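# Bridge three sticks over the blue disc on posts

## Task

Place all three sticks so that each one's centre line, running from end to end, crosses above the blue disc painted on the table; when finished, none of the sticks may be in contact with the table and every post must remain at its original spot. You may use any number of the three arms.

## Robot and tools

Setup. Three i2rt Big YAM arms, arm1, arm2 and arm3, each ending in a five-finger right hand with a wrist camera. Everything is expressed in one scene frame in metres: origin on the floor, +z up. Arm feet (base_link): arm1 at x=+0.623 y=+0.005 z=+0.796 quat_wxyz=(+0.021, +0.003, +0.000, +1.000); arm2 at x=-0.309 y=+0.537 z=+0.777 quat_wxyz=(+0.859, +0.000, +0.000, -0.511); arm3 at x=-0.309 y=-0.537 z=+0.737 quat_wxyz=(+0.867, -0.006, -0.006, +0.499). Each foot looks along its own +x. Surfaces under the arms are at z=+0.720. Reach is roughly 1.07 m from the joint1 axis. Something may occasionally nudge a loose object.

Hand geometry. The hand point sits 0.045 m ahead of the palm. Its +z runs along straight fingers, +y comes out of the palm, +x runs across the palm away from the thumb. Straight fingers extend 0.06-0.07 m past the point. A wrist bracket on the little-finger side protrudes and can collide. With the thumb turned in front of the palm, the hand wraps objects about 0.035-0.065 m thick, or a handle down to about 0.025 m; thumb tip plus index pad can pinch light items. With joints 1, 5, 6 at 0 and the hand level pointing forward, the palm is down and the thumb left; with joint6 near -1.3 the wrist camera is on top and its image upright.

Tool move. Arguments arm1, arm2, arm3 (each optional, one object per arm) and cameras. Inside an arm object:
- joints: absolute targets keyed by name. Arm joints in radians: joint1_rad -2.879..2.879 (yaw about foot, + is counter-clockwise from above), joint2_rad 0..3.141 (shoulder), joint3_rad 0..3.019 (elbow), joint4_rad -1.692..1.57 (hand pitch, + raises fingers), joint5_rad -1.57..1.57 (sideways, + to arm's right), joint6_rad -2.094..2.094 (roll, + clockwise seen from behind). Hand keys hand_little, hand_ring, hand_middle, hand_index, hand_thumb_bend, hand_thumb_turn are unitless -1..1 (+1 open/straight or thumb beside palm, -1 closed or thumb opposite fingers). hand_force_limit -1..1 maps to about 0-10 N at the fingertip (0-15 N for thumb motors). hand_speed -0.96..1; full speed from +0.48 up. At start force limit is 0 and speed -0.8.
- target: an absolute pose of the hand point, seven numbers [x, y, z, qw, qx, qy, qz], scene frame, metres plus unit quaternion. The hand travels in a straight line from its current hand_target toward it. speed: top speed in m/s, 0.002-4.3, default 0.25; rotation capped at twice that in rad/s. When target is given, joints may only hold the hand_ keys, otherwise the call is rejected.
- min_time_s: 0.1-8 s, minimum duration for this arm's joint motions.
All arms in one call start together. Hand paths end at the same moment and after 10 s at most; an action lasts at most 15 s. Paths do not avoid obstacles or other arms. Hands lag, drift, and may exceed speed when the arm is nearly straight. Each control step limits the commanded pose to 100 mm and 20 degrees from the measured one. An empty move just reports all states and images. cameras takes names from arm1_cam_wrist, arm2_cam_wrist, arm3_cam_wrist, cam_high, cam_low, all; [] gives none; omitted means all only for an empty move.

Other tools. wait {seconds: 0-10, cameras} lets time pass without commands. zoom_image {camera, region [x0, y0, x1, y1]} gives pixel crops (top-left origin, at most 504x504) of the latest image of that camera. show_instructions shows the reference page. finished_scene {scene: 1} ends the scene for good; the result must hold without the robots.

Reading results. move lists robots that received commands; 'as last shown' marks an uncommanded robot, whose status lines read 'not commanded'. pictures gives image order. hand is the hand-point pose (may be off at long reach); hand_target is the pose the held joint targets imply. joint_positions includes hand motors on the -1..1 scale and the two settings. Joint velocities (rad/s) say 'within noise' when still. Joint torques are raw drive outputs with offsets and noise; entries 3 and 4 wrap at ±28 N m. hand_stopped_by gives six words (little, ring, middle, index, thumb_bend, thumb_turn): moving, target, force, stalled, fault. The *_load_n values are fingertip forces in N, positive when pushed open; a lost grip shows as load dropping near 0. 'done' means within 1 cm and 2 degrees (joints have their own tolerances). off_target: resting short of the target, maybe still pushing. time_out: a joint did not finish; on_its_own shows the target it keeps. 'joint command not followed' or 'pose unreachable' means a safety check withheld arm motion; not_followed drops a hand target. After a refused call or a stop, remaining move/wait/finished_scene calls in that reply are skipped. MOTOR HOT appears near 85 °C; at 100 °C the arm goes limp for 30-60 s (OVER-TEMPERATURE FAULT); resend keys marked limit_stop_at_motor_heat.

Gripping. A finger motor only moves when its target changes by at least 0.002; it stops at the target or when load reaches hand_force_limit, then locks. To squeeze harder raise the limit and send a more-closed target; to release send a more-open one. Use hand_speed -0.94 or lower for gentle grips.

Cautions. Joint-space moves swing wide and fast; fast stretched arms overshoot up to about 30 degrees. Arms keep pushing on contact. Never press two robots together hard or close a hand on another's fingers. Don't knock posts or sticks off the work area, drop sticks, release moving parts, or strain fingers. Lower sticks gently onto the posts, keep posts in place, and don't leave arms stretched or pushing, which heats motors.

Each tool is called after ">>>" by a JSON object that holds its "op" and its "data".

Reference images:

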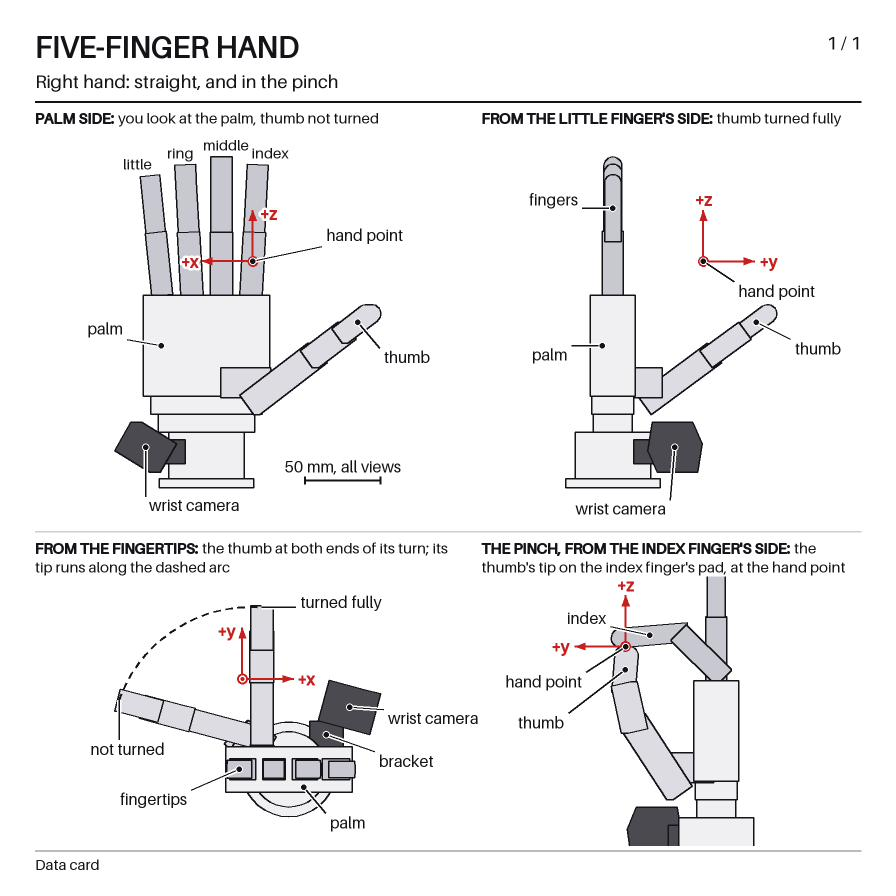

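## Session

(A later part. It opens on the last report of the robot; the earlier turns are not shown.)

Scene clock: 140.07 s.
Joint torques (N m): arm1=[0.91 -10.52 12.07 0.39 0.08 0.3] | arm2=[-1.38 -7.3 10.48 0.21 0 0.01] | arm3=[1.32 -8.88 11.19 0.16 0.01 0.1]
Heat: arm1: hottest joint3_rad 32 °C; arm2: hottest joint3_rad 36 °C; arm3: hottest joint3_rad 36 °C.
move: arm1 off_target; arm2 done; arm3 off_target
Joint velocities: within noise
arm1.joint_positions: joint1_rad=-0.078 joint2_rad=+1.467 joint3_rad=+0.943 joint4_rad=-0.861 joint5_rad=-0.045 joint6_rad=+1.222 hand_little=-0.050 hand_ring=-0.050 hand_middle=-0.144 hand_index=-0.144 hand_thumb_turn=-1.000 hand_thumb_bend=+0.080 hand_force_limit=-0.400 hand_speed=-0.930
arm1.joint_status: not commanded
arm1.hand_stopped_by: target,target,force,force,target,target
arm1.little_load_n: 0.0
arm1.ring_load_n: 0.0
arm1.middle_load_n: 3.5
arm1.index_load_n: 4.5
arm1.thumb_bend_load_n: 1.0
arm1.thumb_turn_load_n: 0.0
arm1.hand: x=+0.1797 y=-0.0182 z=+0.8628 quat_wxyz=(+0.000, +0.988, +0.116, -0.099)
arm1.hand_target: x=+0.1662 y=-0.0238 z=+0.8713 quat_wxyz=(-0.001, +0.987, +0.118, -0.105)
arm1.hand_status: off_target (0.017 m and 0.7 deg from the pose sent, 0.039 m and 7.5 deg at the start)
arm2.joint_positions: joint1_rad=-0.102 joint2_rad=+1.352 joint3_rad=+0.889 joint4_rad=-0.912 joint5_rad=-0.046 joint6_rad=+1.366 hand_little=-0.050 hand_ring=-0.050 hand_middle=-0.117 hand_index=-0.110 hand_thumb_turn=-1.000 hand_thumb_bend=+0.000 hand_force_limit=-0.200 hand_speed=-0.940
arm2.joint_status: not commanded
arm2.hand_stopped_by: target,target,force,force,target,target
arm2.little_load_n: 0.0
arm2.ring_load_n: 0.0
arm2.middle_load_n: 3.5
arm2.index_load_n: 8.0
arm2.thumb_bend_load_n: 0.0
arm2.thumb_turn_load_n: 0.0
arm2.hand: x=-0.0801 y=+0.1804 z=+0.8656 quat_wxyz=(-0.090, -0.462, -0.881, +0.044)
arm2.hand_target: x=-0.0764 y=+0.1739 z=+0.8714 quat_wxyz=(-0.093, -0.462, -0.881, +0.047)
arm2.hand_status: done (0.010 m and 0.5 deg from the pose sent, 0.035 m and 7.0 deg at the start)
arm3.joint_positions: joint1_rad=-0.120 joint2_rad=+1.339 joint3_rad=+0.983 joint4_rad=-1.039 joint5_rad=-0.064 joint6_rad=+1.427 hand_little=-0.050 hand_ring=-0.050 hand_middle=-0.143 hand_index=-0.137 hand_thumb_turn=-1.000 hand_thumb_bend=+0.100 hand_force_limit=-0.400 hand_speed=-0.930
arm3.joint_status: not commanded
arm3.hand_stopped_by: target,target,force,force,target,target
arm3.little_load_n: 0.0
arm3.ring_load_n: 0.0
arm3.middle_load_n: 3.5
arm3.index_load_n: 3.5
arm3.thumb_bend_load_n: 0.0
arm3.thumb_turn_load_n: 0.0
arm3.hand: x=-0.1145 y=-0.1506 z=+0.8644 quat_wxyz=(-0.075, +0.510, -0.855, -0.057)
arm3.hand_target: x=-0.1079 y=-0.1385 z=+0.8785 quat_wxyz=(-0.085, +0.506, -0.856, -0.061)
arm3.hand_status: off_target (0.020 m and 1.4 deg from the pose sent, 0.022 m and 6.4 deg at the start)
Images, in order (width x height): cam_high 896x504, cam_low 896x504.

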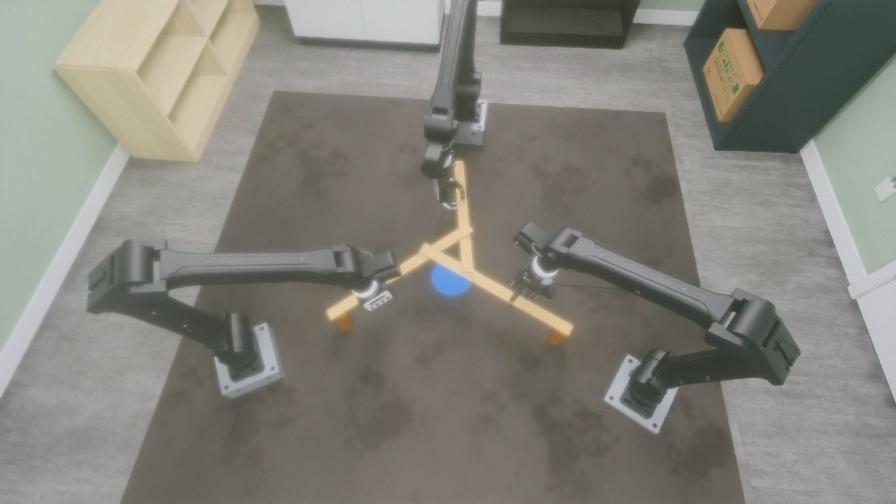

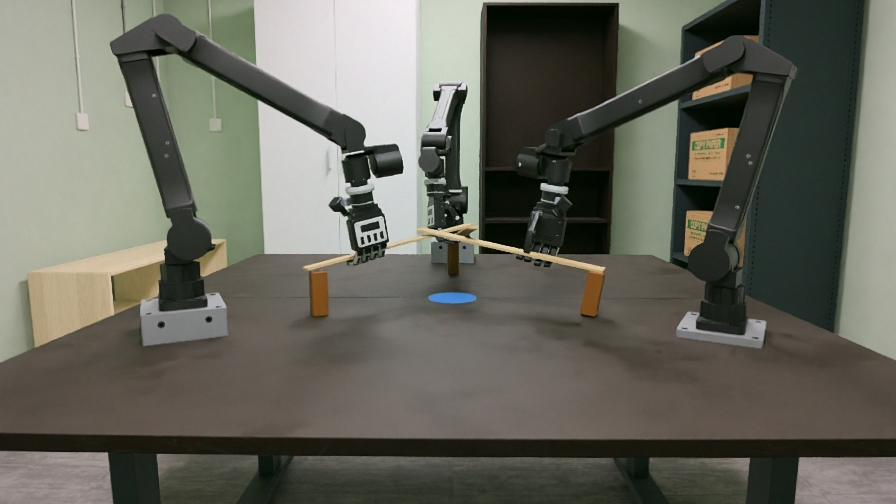

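>>> {"op": "move", "data": {"arm1": {"target":[0.157,-0.0250,0.888,-0.0009,0.9875,0.1177,-0.1045],"speed":0.04}, "arm2": {"target":[-0.0745,0.1710,0.882,0.0932,0.4622,0.8805,-0.0473],"speed":0.04}, "arm3": {"target":[-0.1024,-0.1265,0.892,-0.0852,0.5062,-0.856,-0.0605],"speed":0.04}, "cameras": ["cam_high","cam_low"]}}

>>> {"op": "zoom_image", "data": {"camera": "cam_low", "region": [280, 180, 630, 330]}}

>>> {"op": "zoom_image", "data": {"camera": "cam_high", "region": [310, 130, 600, 350]}}

>>> {"op": "zoom_image", "data": {"camera": "cam_low", "region": [400, 180, 500, 260]}}

Scene clock: 142.97 s.
Joint torques (N m): arm1=[0.85 -10.81 13.56 0.38 0.07 0.32] | arm2=[-1.26 -7.65 12.18 0.1 0.01 0.02] | arm3=[1.38 -9.52 12.37 0.12 -0.07 0.05]
Heat: arm1: hottest joint3_rad 32 °C; arm2: hottest joint3_rad 36 °C; arm3: hottest joint3_rad 36 °C.
move: arm1 off_target; arm2 off_target; arm3 off_target
Joint velocities: within noise
arm1.joint_positions: joint1_rad=-0.071 joint2_rad=+1.467 joint3_rad=+0.976 joint4_rad=-0.911 joint5_rad=-0.044 joint6_rad=+1.226 hand_little=-0.050 hand_ring=-0.050 hand_middle=-0.144 hand_index=-0.144 hand_thumb_turn=-1.000 hand_thumb_bend=+0.080 hand_force_limit=-0.400 hand_speed=-0.930
arm1.joint_status: not commanded
arm1.hand_stopped_by: target,target,force,force,target,target
arm1.little_load_n: 0.5
arm1.ring_load_n: 0.0
arm1.middle_load_n: 4.0
arm1.index_load_n: 4.5
arm1.thumb_bend_load_n: 1.0
arm1.thumb_turn_load_n: 0.0
arm1.hand: x=+0.1783 y=-0.0205 z=+0.8726 quat_wxyz=(+0.002, +0.989, +0.117, -0.090)
arm1.hand_target: x=+0.1581 y=-0.0252 z=+0.8884 quat_wxyz=(-0.001, +0.987, +0.118, -0.105)
arm1.hand_status: off_target (0.027 m and 1.7 deg from the pose sent, 0.035 m and 0.7 deg at the start)
arm2.joint_positions: joint1_rad=-0.102 joint2_rad=+1.352 joint3_rad=+0.895 joint4_rad=-0.941 joint5_rad=-0.046 joint6_rad=+1.366 hand_little=-0.050 hand_ring=-0.050 hand_middle=-0.117 hand_index=-0.111 hand_thumb_turn=-1.000 hand_thumb_bend=+0.000 hand_force_limit=-0.200 hand_speed=-0.940
arm2.joint_status: not commanded
arm2.hand_stopped_by: target,target,force,force,target,target
arm2.little_load_n: 0.5
arm2.ring_load_n: 0.0
arm2.middle_load_n: 4.5
arm2.index_load_n: 2.5
arm2.thumb_bend_load_n: 0.0
arm2.thumb_turn_load_n: -0.5
arm2.hand: x=-0.0821 y=+0.1851 z=+0.8659 quat_wxyz=(-0.081, -0.463, -0.882, +0.037)
arm2.hand_target: x=-0.0747 y=+0.1716 z=+0.8821 quat_wxyz=(-0.093, -0.462, -0.881, +0.047)
arm2.hand_status: off_target (0.023 m and 1.8 deg from the pose sent, 0.020 m and 0.5 deg at the start)
arm3.joint_positions: joint1_rad=-0.114 joint2_rad=+1.362 joint3_rad=+1.025 joint4_rad=-1.075 joint5_rad=-0.061 joint6_rad=+1.437 hand_little=-0.050 hand_ring=-0.050 hand_middle=-0.143 hand_index=-0.137 hand_thumb_turn=-1.000 hand_thumb_bend=+0.100 hand_force_limit=-0.400 hand_speed=-0.930
arm3.joint_status: not commanded
arm3.hand_stopped_by: target,target,force,force,target,target
arm3.little_load_n: 0.0
arm3.ring_load_n: 0.0
arm3.middle_load_n: 4.0
arm3.index_load_n: 2.5
arm3.thumb_bend_load_n: 0.0
arm3.thumb_turn_load_n: 0.0
arm3.hand: x=-0.1114 y=-0.1439 z=+0.8702 quat_wxyz=(-0.067, +0.508, -0.857, -0.053)
arm3.hand_target: x=-0.1030 y=-0.1274 z=+0.8922 quat_wxyz=(-0.086, +0.506, -0.856, -0.061)
arm3.hand_status: off_target (0.029 m and 2.3 deg from the pose sent, 0.038 m and 1.3 deg at the start)
Images, in order (width x height): cam_high 896x504, cam_low 896x504.

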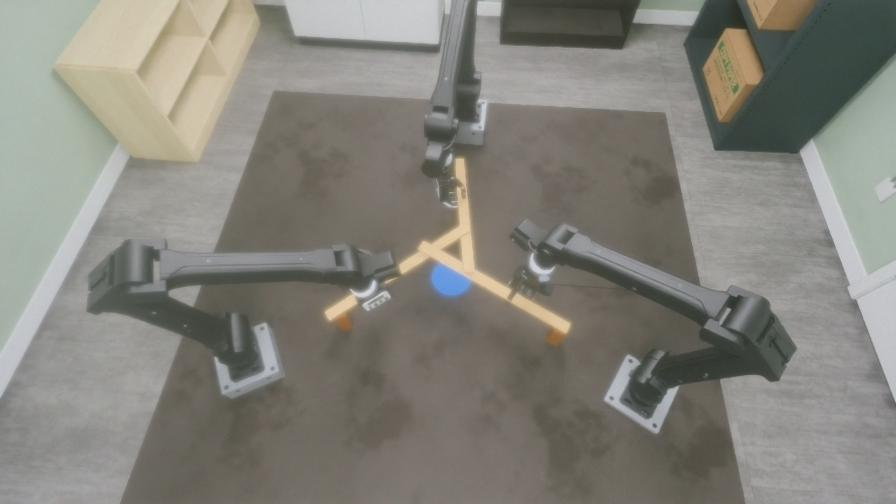

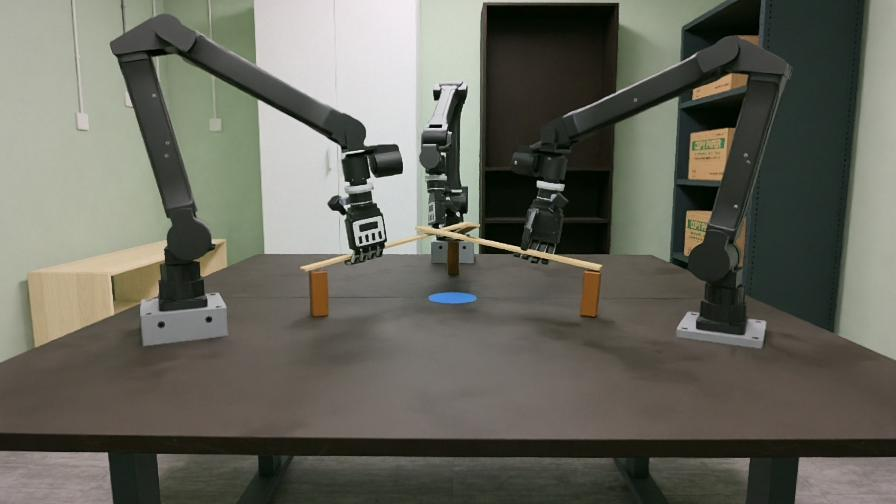

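Scaled by 1.440 from the camera's image (finer frame: 1280x720).

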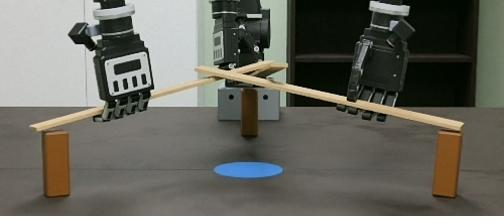

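Scaled by 1.738 from the camera's image (finer frame: 1280x720).

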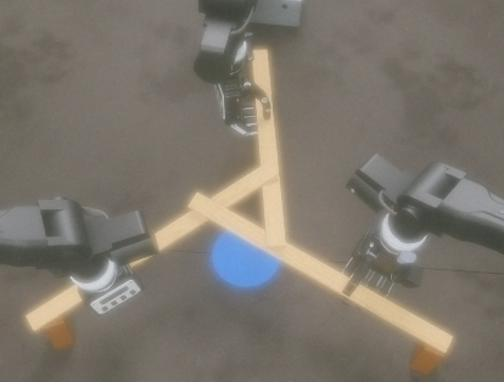

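Scaled by 5.040 from the camera's image (finer frame: 1280x720).

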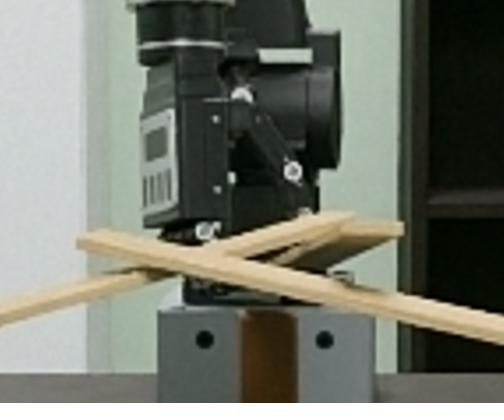

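>>> {"op": "move", "data": {"arm1": {"target":[0.151,-0.0255,0.898,-0.0009,0.9875,0.1177,-0.1045],"speed":0.05}, "arm2": {"target":[-0.0655,0.1590,0.898,0.0932,0.4622,0.8805,-0.0473],"speed":0.05}, "arm3": {"target":[-0.0960,-0.1175,0.901,-0.0852,0.5062,-0.856,-0.0605],"speed":0.05}, "cameras": ["cam_high","cam_low"]}}

>>> {"op": "zoom_image", "data": {"camera": "cam_low", "region": [280, 180, 630, 330]}}

>>> {"op": "zoom_image", "data": {"camera": "cam_high", "region": [310, 130, 600, 350]}}

>>> {"op": "zoom_image", "data": {"camera": "cam_low", "region": [400, 180, 500, 260]}}

Scene clock: 145.00 s.
Joint torques (N m): arm1=[1.03 -10.7 13.63 0.34 0.08 0.3] | arm2=[-1.14 -7.36 12.62 0.17 0.03 0.1] | arm3=[1.44 -9.82 12.29 0.09 -0.07 0.05]
Heat: arm1: hottest joint3_rad 32 °C; arm2: hottest joint3_rad 36 °C; arm3: hottest joint3_rad 36 °C.
move: arm1 off_target; arm2 off_target; arm3 off_target
Joint velocities: within noise
arm1.joint_positions: joint1_rad=-0.070 joint2_rad=+1.467 joint3_rad=+1.009 joint4_rad=-0.939 joint5_rad=-0.044 joint6_rad=+1.230 hand_little=-0.050 hand_ring=-0.050 hand_middle=-0.144 hand_index=-0.144 hand_thumb_turn=-1.000 hand_thumb_bend=+0.080 hand_force_limit=-0.400 hand_speed=-0.930
arm1.joint_status: not commanded
arm1.hand_stopped_by: target,target,force,force,target,target
arm1.little_load_n: 0.0
arm1.ring_load_n: 0.0
arm1.middle_load_n: 4.0
arm1.index_load_n: 4.0
arm1.thumb_bend_load_n: 0.5
arm1.thumb_turn_load_n: -0.5
arm1.hand: x=+0.1709 y=-0.0201 z=+0.8844 quat_wxyz=(+0.002, +0.989, +0.116, -0.093)
arm1.hand_target: x=+0.1520 y=-0.0256 z=+0.8983 quat_wxyz=(-0.001, +0.987, +0.118, -0.105)
arm1.hand_status: off_target (0.025 m and 1.4 deg from the pose sent, 0.038 m and 1.7 deg at the start)
arm2.joint_positions: joint1_rad=-0.093 joint2_rad=+1.362 joint3_rad=+0.957 joint4_rad=-0.987 joint5_rad=-0.045 joint6_rad=+1.366 hand_little=-0.050 hand_ring=-0.050 hand_middle=-0.117 hand_index=-0.110 hand_thumb_turn=-1.000 hand_thumb_bend=+0.000 hand_force_limit=-0.200 hand_speed=-0.940
arm2.joint_status: not commanded
arm2.hand_stopped_by: target,target,force,force,target,target
arm2.little_load_n: 0.0
arm2.ring_load_n: 0.0
arm2.middle_load_n: 3.5
arm2.index_load_n: 6.5
arm2.thumb_bend_load_n: 0.0
arm2.thumb_turn_load_n: 0.0
arm2.hand: x=-0.0738 y=+0.1741 z=+0.8843 quat_wxyz=(-0.083, -0.459, -0.884, +0.039)
arm2.hand_target: x=-0.0658 y=+0.1596 z=+0.8982 quat_wxyz=(-0.094, -0.462, -0.881, +0.047)
arm2.hand_status: off_target (0.022 m and 1.6 deg from the pose sent, 0.045 m and 1.8 deg at the start)
arm3.joint_positions: joint1_rad=-0.114 joint2_rad=+1.383 joint3_rad=+1.073 joint4_rad=-1.098 joint5_rad=-0.061 joint6_rad=+1.438 hand_little=-0.050 hand_ring=-0.050 hand_middle=-0.143 hand_index=-0.137 hand_thumb_turn=-1.000 hand_thumb_bend=+0.100 hand_force_limit=-0.400 hand_speed=-0.930
arm3.joint_status: not commanded
arm3.hand_stopped_by: target,target,force,force,target,target
arm3.little_load_n: 0.0
arm3.ring_load_n: 0.0
arm3.middle_load_n: 4.5
arm3.index_load_n: 2.0
arm3.thumb_bend_load_n: 0.0
arm3.thumb_turn_load_n: -0.5
arm3.hand: x=-0.1040 y=-0.1337 z=+0.8809 quat_wxyz=(-0.069, +0.507, -0.857, -0.054)
arm3.hand_target: x=-0.0965 y=-0.1184 z=+0.9011 quat_wxyz=(-0.085, +0.506, -0.856, -0.061)
arm3.hand_status: off_target (0.027 m and 2.0 deg from the pose sent, 0.043 m and 2.3 deg at the start)
Images, in order (width x height): cam_high 896x504, cam_low 896x504.

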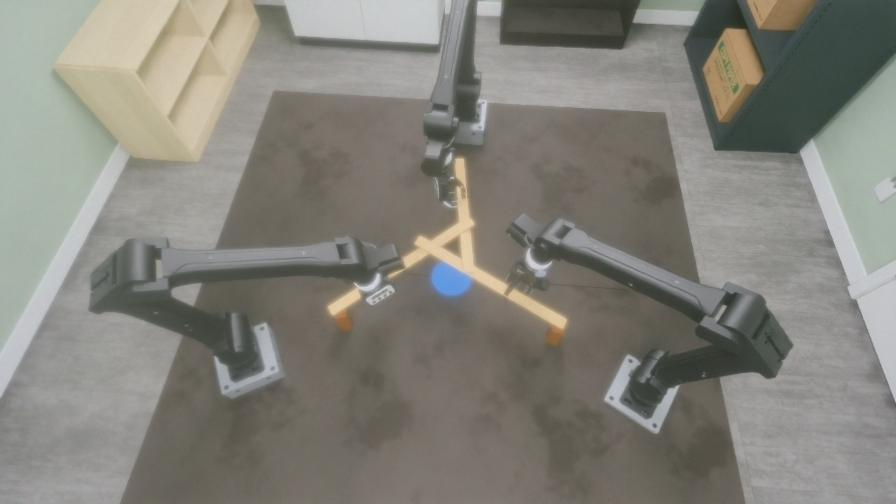

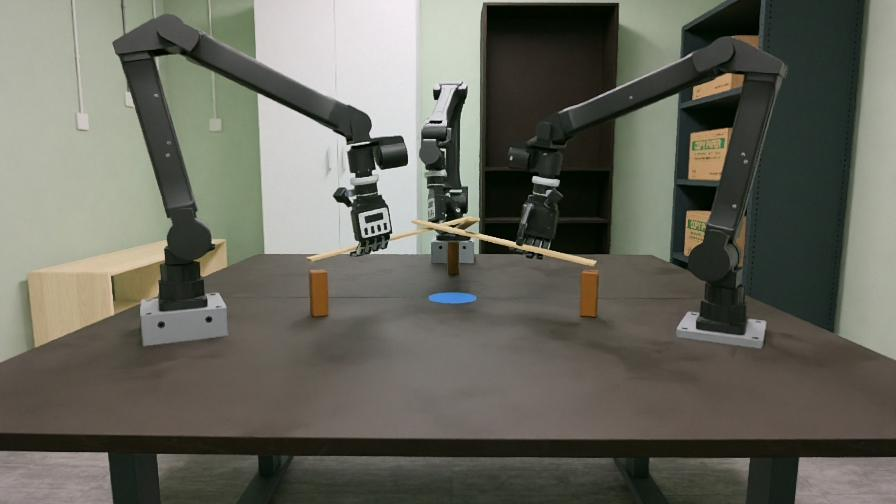

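Scaled by 1.440 from the camera's image (finer frame: 1280x720).

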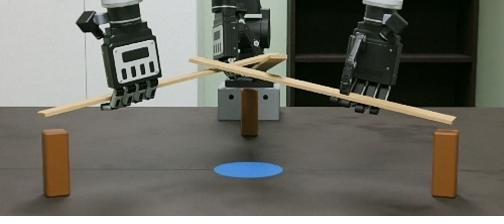

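Scaled by 1.738 from the camera's image (finer frame: 1280x720).

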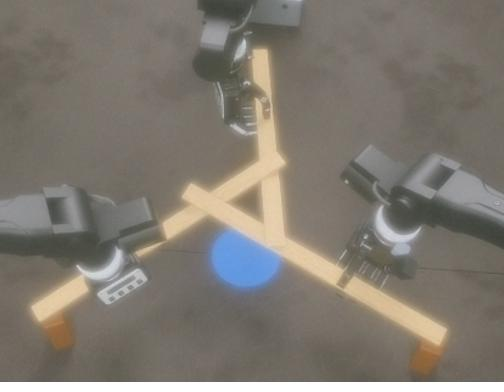

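Scaled by 5.040 from the camera's image (finer frame: 1280x720).

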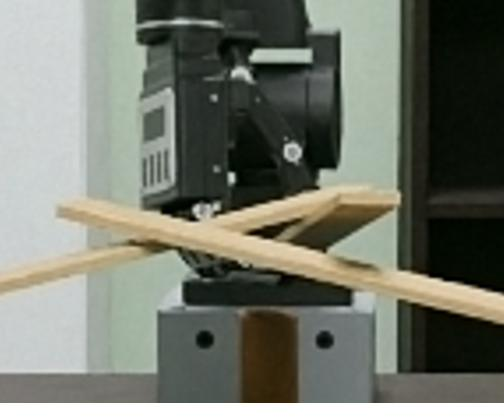

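>>> {"op": "move", "data": {"arm1": {"target":[0.164,-0.0240,0.868,-0.0007,0.9899,0.1180,-0.0785],"speed":0.04}, "arm2": {"target":[-0.0780,0.1680,0.868,0.0700,0.4634,0.8827,-0.0355],"speed":0.04}, "arm3": {"target":[-0.1045,-0.1325,0.872,-0.0640,0.5074,-0.8580,-0.0455],"speed":0.04}, "cameras": ["cam_high","cam_low"]}}

>>> {"op": "zoom_image", "data": {"camera": "cam_low", "region": [280, 180, 630, 330]}}

>>> {"op": "zoom_image", "data": {"camera": "cam_high", "region": [310, 130, 600, 350]}}

>>> {"op": "zoom_image", "data": {"camera": "cam_low", "region": [400, 180, 500, 260]}}

Scene clock: 150.27 s.
Joint torques (N m): arm1=[0.85 -11.05 10.15 1.17 0.09 0.26] | arm2=[-2.2 -7.53 8.73 0.94 0.05 -0.05] | arm3=[1.44 -10.17 7.69 0.75 -0.06 0.03]
Heat: arm1: hottest joint3_rad 33 °C; arm2: hottest joint3_rad 37 °C; arm3: hottest joint3_rad 38 °C.
move: arm1 off_target; arm2 done; arm3 done
Joint velocities: within noise
arm1.joint_positions: joint1_rad=-0.070 joint2_rad=+1.502 joint3_rad=+1.009 joint4_rad=-0.939 joint5_rad=-0.033 joint6_rad=+1.230 hand_little=-0.050 hand_ring=-0.050 hand_middle=-0.144 hand_index=-0.144 hand_thumb_turn=-1.000 hand_thumb_bend=+0.080 hand_force_limit=-0.400 hand_speed=-0.930
arm1.joint_status: not commanded
arm1.hand_stopped_by: target,target,force,force,target,target
arm1.little_load_n: 0.0
arm1.ring_load_n: 0.0
arm1.middle_load_n: 4.0
arm1.index_load_n: 4.0
arm1.thumb_bend_load_n: 0.5
arm1.thumb_turn_load_n: 0.0
arm1.hand: x=+0.1728 y=-0.0182 z=+0.8683 quat_wxyz=(+0.000, +0.991, +0.115, -0.074)
arm1.hand_target: x=+0.1643 y=-0.0240 z=+0.8681 quat_wxyz=(-0.001, +0.990, +0.118, -0.078)
arm1.hand_status: off_target (0.011 m and 0.6 deg from the pose sent, 0.018 m and 1.7 deg at the start)
arm2.joint_positions: joint1_rad=-0.095 joint2_rad=+1.393 joint3_rad=+0.957 joint4_rad=-0.987 joint5_rad=-0.037 joint6_rad=+1.366 hand_little=-0.050 hand_ring=-0.050 hand_middle=-0.117 hand_index=-0.110 hand_thumb_turn=-1.000 hand_thumb_bend=+0.000 hand_force_limit=-0.200 hand_speed=-0.940
arm2.joint_status: not commanded
arm2.hand_stopped_by: target,target,force,force,target,target
arm2.little_load_n: 0.5
arm2.ring_load_n: 0.5
arm2.middle_load_n: 4.0
arm2.index_load_n: 4.0
arm2.thumb_bend_load_n: 0.0
arm2.thumb_turn_load_n: -0.5
arm2.hand: x=-0.0765 y=+0.1736 z=+0.8716 quat_wxyz=(-0.069, -0.461, -0.884, +0.033)
arm2.hand_target: x=-0.0780 y=+0.1682 z=+0.8680 quat_wxyz=(-0.070, -0.463, -0.883, +0.035)
arm2.hand_status: done (0.007 m and 0.5 deg from the pose sent, 0.018 m and 1.7 deg at the start)
arm3.joint_positions: joint1_rad=-0.113 joint2_rad=+1.397 joint3_rad=+1.073 joint4_rad=-1.098 joint5_rad=-0.050 joint6_rad=+1.438 hand_little=-0.050 hand_ring=-0.050 hand_middle=-0.143 hand_index=-0.137 hand_thumb_turn=-1.000 hand_thumb_bend=+0.100 hand_force_limit=-0.400 hand_speed=-0.930
arm3.joint_status: not commanded
arm3.hand_stopped_by: target,target,force,force,target,target
arm3.little_load_n: 0.0
arm3.ring_load_n: 0.0
arm3.middle_load_n: 3.5
arm3.index_load_n: 2.5
arm3.thumb_bend_load_n: 0.0
arm3.thumb_turn_load_n: -0.5
arm3.hand: x=-0.1024 y=-0.1346 z=+0.8739 quat_wxyz=(-0.065, +0.507, -0.858, -0.046)
arm3.hand_target: x=-0.1045 y=-0.1326 z=+0.8720 quat_wxyz=(-0.064, +0.507, -0.858, -0.046)
arm3.hand_status: done (0.004 m and 0.1 deg from the pose sent, 0.009 m and 1.1 deg at the start)
Images, in order (width x height): cam_high 896x504, cam_low 896x504.

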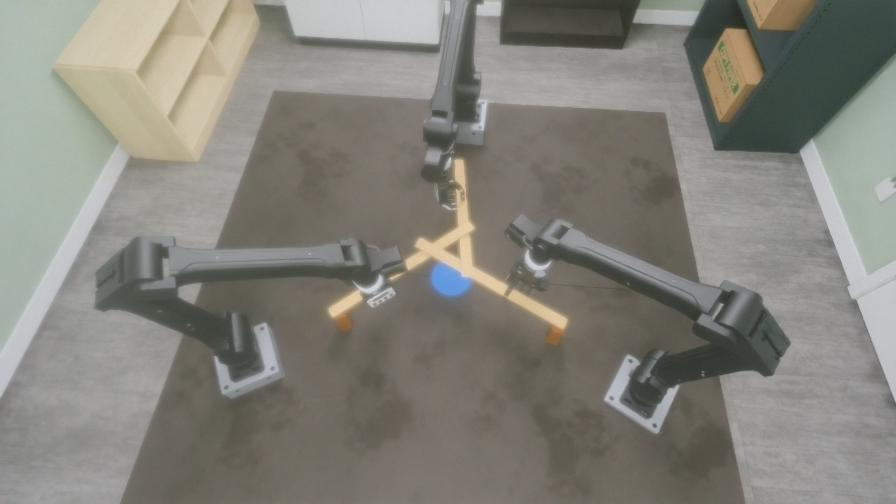

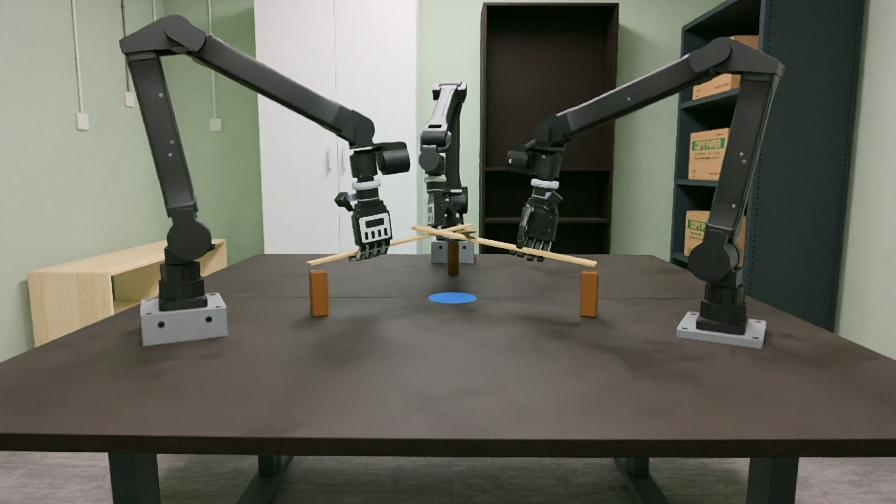

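Scaled by 1.440 from the camera's image (finer frame: 1280x720).

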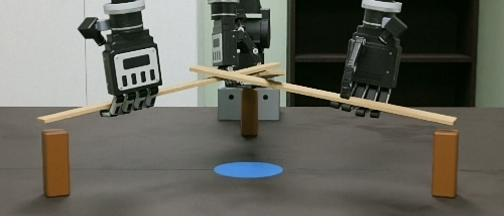

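Scaled by 1.738 from the camera's image (finer frame: 1280x720).

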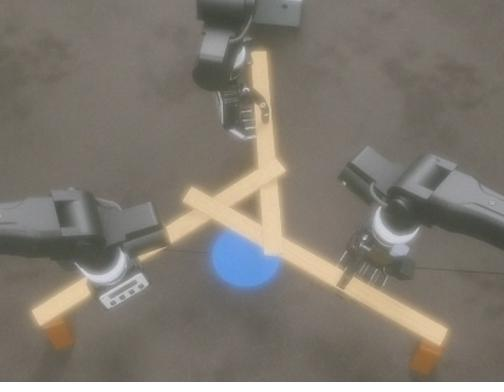

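Scaled by 5.040 from the camera's image (finer frame: 1280x720).

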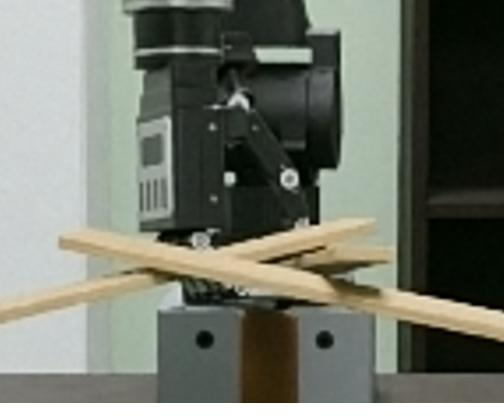

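>>> {"op": "move", "data": {"arm1": {"target":[0.155,-0.0260,0.853,-0.0005,0.9916,0.1182,-0.0523],"speed":0.04}, "arm2": {"target":[-0.0845,0.1635,0.850,0.0467,0.4795,0.8759,-0.0236],"speed":0.04}, "arm3": {"target":[-0.1065,-0.1380,0.852,-0.0426,0.5083,-0.8595,-0.0303],"speed":0.04}, "cameras": ["cam_high","cam_low"]}}

>>> {"op": "zoom_image", "data": {"camera": "cam_low", "region": [280, 180, 630, 330]}}

>>> {"op": "zoom_image", "data": {"camera": "cam_high", "region": [310, 130, 600, 350]}}

>>> {"op": "zoom_image", "data": {"camera": "cam_low", "region": [400, 180, 500, 260]}}

Scene clock: 154.40 s.
Joint torques (N m): arm1=[1.03 -10.99 12.72 0.24 0.16 0.32] | arm2=[-2.26 -8.12 9.31 0.47 0.08 0.11] | arm3=[1.32 -10.34 7.46 0.36 -0.01 0.02]
Heat: arm1: hottest joint3_rad 33 °C; arm2: hottest joint3_rad 37 °C; arm3: hottest joint3_rad 37 °C.
move: arm1 off_target; arm2 done; arm3 done
Joint velocities: within noise
arm1.joint_positions: joint1_rad=-0.062 joint2_rad=+1.562 joint3_rad=+1.020 joint4_rad=-0.947 joint5_rad=-0.023 joint6_rad=+1.234 hand_little=-0.050 hand_ring=-0.050 hand_middle=-0.144 hand_index=-0.144 hand_thumb_turn=-1.000 hand_thumb_bend=+0.080 hand_force_limit=-0.400 hand_speed=-0.930
arm1.joint_status: not commanded
arm1.hand_stopped_by: target,target,force,force,target,target
arm1.little_load_n: 0.0
arm1.ring_load_n: 0.0
arm1.middle_load_n: 4.5
arm1.index_load_n: 2.5
arm1.thumb_bend_load_n: 1.0
arm1.thumb_turn_load_n: -0.5
arm1.hand: x=+0.1743 y=-0.0203 z=+0.8459 quat_wxyz=(+0.002, +0.992, +0.117, -0.045)
arm1.hand_target: x=+0.1557 y=-0.0261 z=+0.8533 quat_wxyz=(+0.000, +0.992, +0.118, -0.053)
arm1.hand_status: off_target (0.021 m and 0.9 deg from the pose sent, 0.025 m and 2.6 deg at the start)
arm2.joint_positions: joint1_rad=-0.107 joint2_rad=+1.445 joint3_rad=+0.957 joint4_rad=-0.987 joint5_rad=-0.025 joint6_rad=+1.368 hand_little=-0.050 hand_ring=-0.050 hand_middle=-0.117 hand_index=-0.111 hand_thumb_turn=-1.000 hand_thumb_bend=+0.000 hand_force_limit=-0.200 hand_speed=-0.940
arm2.joint_status: not commanded
arm2.hand_stopped_by: target,target,force,force,target,target
arm2.little_load_n: 0.0
arm2.ring_load_n: 0.0
arm2.middle_load_n: 5.5
arm2.index_load_n: 1.0
arm2.thumb_bend_load_n: 0.0
arm2.thumb_turn_load_n: -1.0
arm2.hand: x=-0.0836 y=+0.1722 z=+0.8496 quat_wxyz=(-0.045, -0.469, -0.882, +0.021)
arm2.hand_target: x=-0.0847 y=+0.1636 z=+0.8500 quat_wxyz=(-0.047, -0.480, -0.876, +0.024)
arm2.hand_status: done (0.009 m and 1.5 deg from the pose sent, 0.025 m and 3.6 deg at the start)
arm3.joint_positions: joint1_rad=-0.110 joint2_rad=+1.431 joint3_rad=+1.065 joint4_rad=-1.098 joint5_rad=-0.039 joint6_rad=+1.438 hand_little=-0.050 hand_ring=-0.050 hand_middle=-0.143 hand_index=-0.137 hand_thumb_turn=-1.000 hand_thumb_bend=+0.100 hand_force_limit=-0.400 hand_speed=-0.930
arm3.joint_status: not commanded
arm3.hand_stopped_by: target,target,force,force,target,target
arm3.little_load_n: 0.0
arm3.ring_load_n: 0.0
arm3.middle_load_n: 4.0
arm3.index_load_n: 2.5
arm3.thumb_bend_load_n: 0.0
arm3.thumb_turn_load_n: -0.5
arm3.hand: x=-0.1042 y=-0.1379 z=+0.8551 quat_wxyz=(-0.047, +0.509, -0.859, -0.033)
arm3.hand_target: x=-0.1065 y=-0.1379 z=+0.8521 quat_wxyz=(-0.043, +0.508, -0.860, -0.030)
arm3.hand_status: done (0.004 m and 0.6 deg from the pose sent, 0.023 m and 3.1 deg at the start)
Images, in order (width x height): cam_high 896x504, cam_low 896x504.

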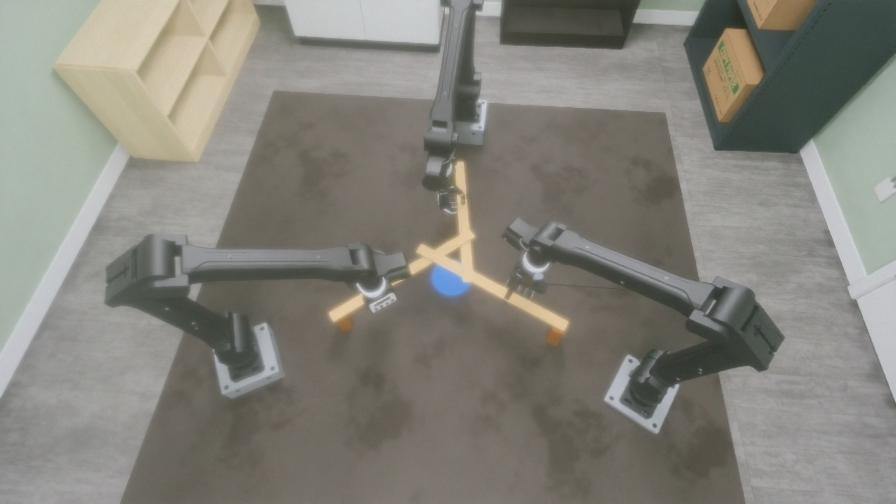

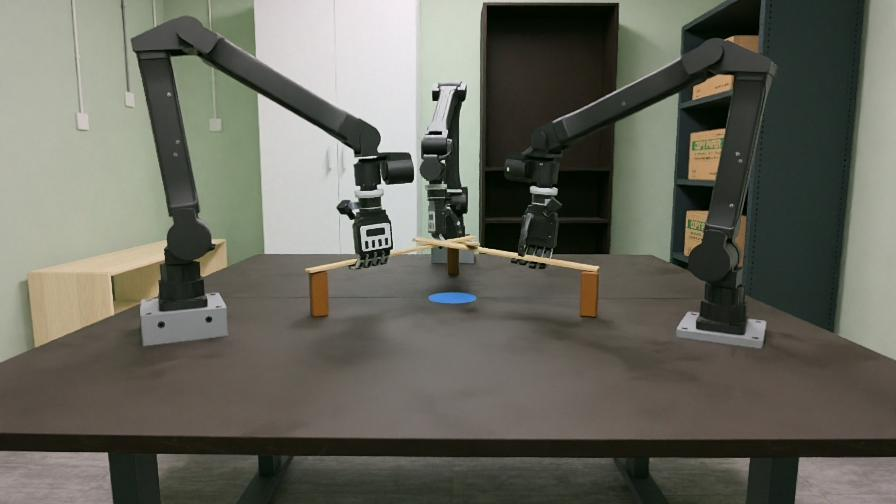

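Scaled by 1.440 from the camera's image (finer frame: 1280x720).

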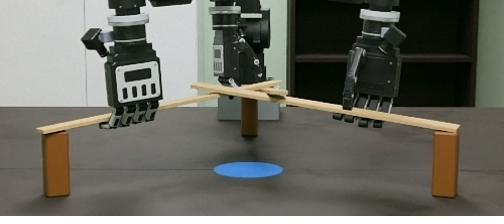

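Scaled by 1.738 from the camera's image (finer frame: 1280x720).

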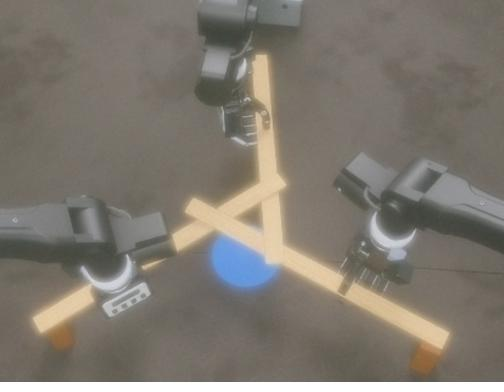

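Scaled by 5.040 from the camera's image (finer frame: 1280x720).

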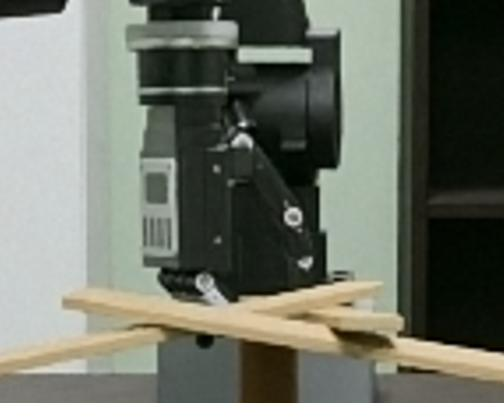

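>>> {"op": "move", "data": {"arm1": {"target":[0.166,-0.0260,0.8425,-0.0003,0.9925,0.1183,-0.0305],"speed":0.03}, "arm2": {"target":[-0.0847,0.1636,0.8430,0.0272,0.4800,0.8767,-0.0138],"speed":0.03}, "arm3": {"target":[-0.1065,-0.1380,0.8400,-0.0249,0.5087,-0.8603,-0.0177],"speed":0.03}, "cameras": ["cam_high","cam_low"]}}

>>> {"op": "zoom_image", "data": {"camera": "cam_low", "region": [280, 180, 630, 330]}}

>>> {"op": "zoom_image", "data": {"camera": "cam_high", "region": [310, 130, 600, 350]}}

>>> {"op": "zoom_image", "data": {"camera": "cam_low", "region": [400, 200, 500, 280]}}

Scene clock: 158.27 s.
Joint torques (N m): arm1=[1.08 -10.52 11.41 -0.12 0.18 0.28] | arm2=[-1.9 -6.77 10.44 -0.14 0.31 0.1] | arm3=[1.55 -8.12 8.47 -0.18 0.17 0.03]
Heat: arm1: hottest joint3_rad 33 °C; arm2: hottest joint3_rad 37 °C; arm3: hottest joint3_rad 37 °C.
move: arm1 off_target; arm2 done; arm3 off_target
Joint velocities: within noise
arm1.joint_positions: joint1_rad=-0.061 joint2_rad=+1.570 joint3_rad=+1.025 joint4_rad=-0.959 joint5_rad=-0.014 joint6_rad=+1.238 hand_little=-0.050 hand_ring=-0.050 hand_middle=-0.144 hand_index=-0.144 hand_thumb_turn=-1.000 hand_thumb_bend=+0.080 hand_force_limit=-0.400 hand_speed=-0.930
arm1.joint_status: not commanded
arm1.hand_stopped_by: target,target,force,force,target,target
arm1.little_load_n: 0.0
arm1.ring_load_n: 0.0
arm1.middle_load_n: 5.0
arm1.index_load_n: 2.0
arm1.thumb_bend_load_n: 1.0
arm1.thumb_turn_load_n: -1.0
arm1.hand: x=+0.1755 y=-0.0190 z=+0.8437 quat_wxyz=(+0.000, +0.993, +0.115, -0.037)
arm1.hand_target: x=+0.1663 y=-0.0260 z=+0.8425 quat_wxyz=(+0.000, +0.992, +0.118, -0.031)
arm1.hand_status: off_target (0.012 m and 0.9 deg from the pose sent, 0.011 m and 1.7 deg at the start)
arm2.joint_positions: joint1_rad=-0.107 joint2_rad=+1.458 joint3_rad=+0.966 joint4_rad=-1.003 joint5_rad=-0.021 joint6_rad=+1.373 hand_little=-0.050 hand_ring=-0.050 hand_middle=-0.117 hand_index=-0.111 hand_thumb_turn=-1.000 hand_thumb_bend=+0.000 hand_force_limit=-0.200 hand_speed=-0.940
arm2.joint_status: not commanded
arm2.hand_stopped_by: target,target,force,force,target,target
arm2.little_load_n: 0.0
arm2.ring_load_n: 0.0
arm2.middle_load_n: 5.5
arm2.index_load_n: 0.0
arm2.thumb_bend_load_n: 0.0
arm2.thumb_turn_load_n: -1.5
arm2.hand: x=-0.0847 y=+0.1724 z=+0.8471 quat_wxyz=(-0.036, -0.471, -0.881, +0.016)
arm2.hand_target: x=-0.0848 y=+0.1638 z=+0.8431 quat_wxyz=(-0.028, -0.480, -0.877, +0.014)
arm2.hand_status: done (0.010 m and 1.5 deg from the pose sent, 0.011 m and 2.7 deg at the start)
arm3.joint_positions: joint1_rad=-0.108 joint2_rad=+1.439 joint3_rad=+1.065 joint4_rad=-1.104 joint5_rad=-0.034 joint6_rad=+1.440 hand_little=-0.050 hand_ring=-0.050 hand_middle=-0.143 hand_index=-0.137 hand_thumb_turn=-1.000 hand_thumb_bend=+0.100 hand_force_limit=-0.400 hand_speed=-0.930
arm3.joint_status: not commanded
arm3.hand_stopped_by: target,target,force,force,target,target
arm3.little_load_n: 0.0
arm3.ring_load_n: 0.0
arm3.middle_load_n: 3.5
arm3.index_load_n: 2.0
arm3.thumb_bend_load_n: 0.0
arm3.thumb_turn_load_n: -0.5
arm3.hand: x=-0.1047 y=-0.1394 z=+0.8513 quat_wxyz=(-0.042, +0.509, -0.860, -0.028)
arm3.hand_target: x=-0.1066 y=-0.1382 z=+0.8402 quat_wxyz=(-0.025, +0.509, -0.860, -0.018)
arm3.hand_status: off_target (0.011 m and 2.3 deg from the pose sent, 0.015 m and 3.1 deg at the start)
Images, in order (width x height): cam_high 896x504, cam_low 896x504.

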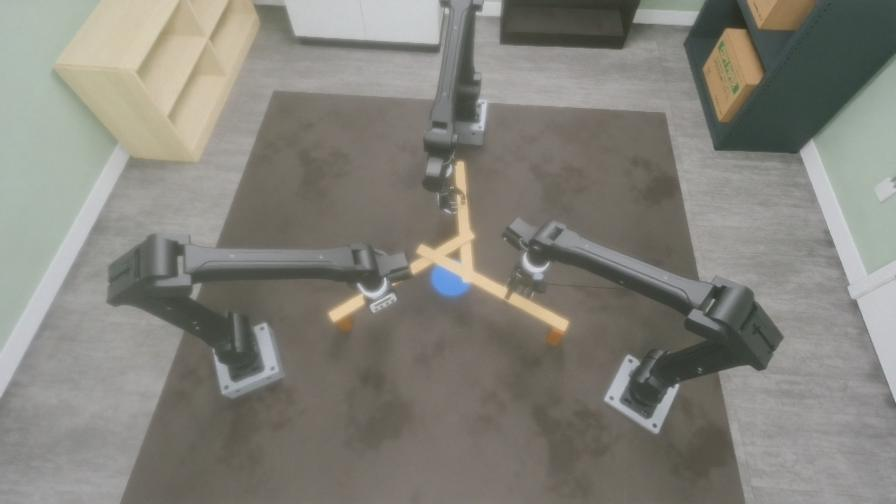

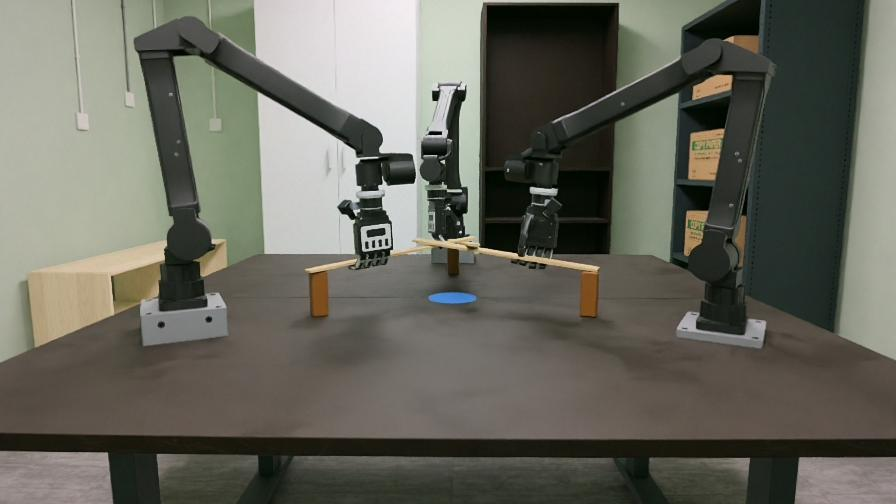

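Scaled by 1.440 from the camera's image (finer frame: 1280x720).

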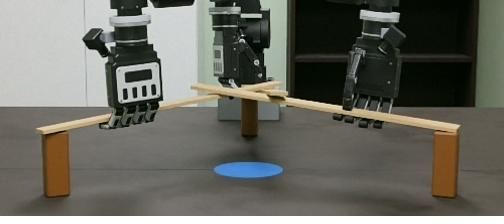

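Scaled by 1.738 from the camera's image (finer frame: 1280x720).

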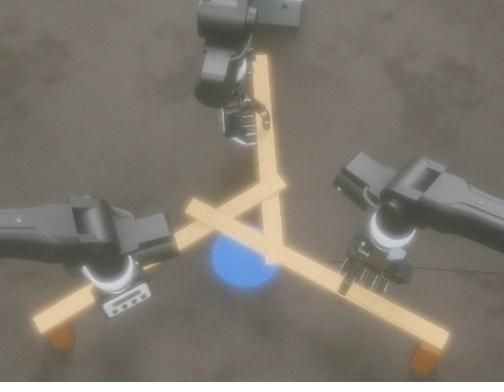

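Scaled by 5.040 from the camera's image (finer frame: 1280x720).

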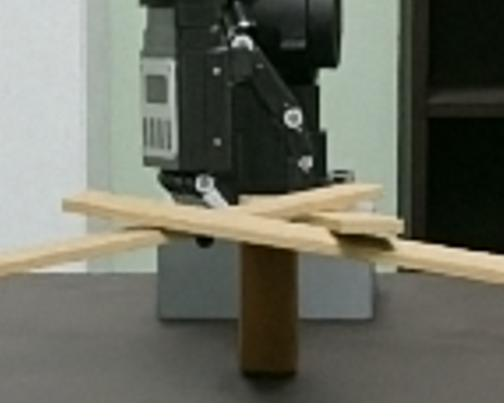

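>>> {"op": "zoom_image", "data": {"camera": "cam_low", "region": [290, 250, 350, 290]}}

>>> {"op": "zoom_image", "data": {"camera": "cam_low", "region": [560, 250, 620, 290]}}

>>> {"op": "zoom_image", "data": {"camera": "cam_low", "region": [400, 225, 490, 285]}}

Scaled by 8.400 from the camera's image (finer frame: 1280x720).

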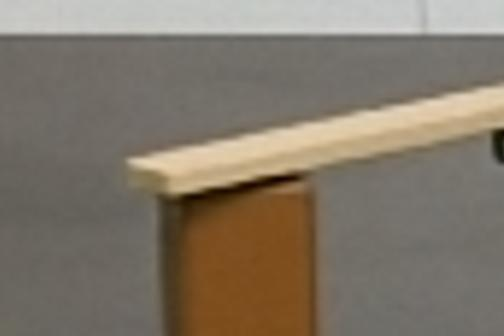

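Scaled by 8.400 from the camera's image (finer frame: 1280x720).

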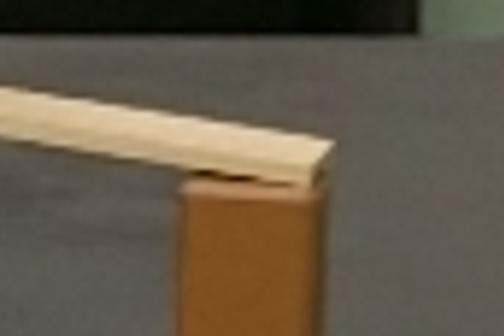

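Scaled by 5.600 from the camera's image (finer frame: 1280x720).

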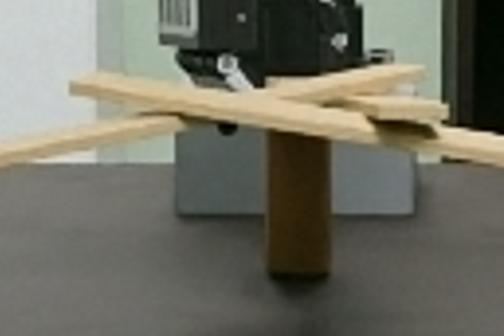

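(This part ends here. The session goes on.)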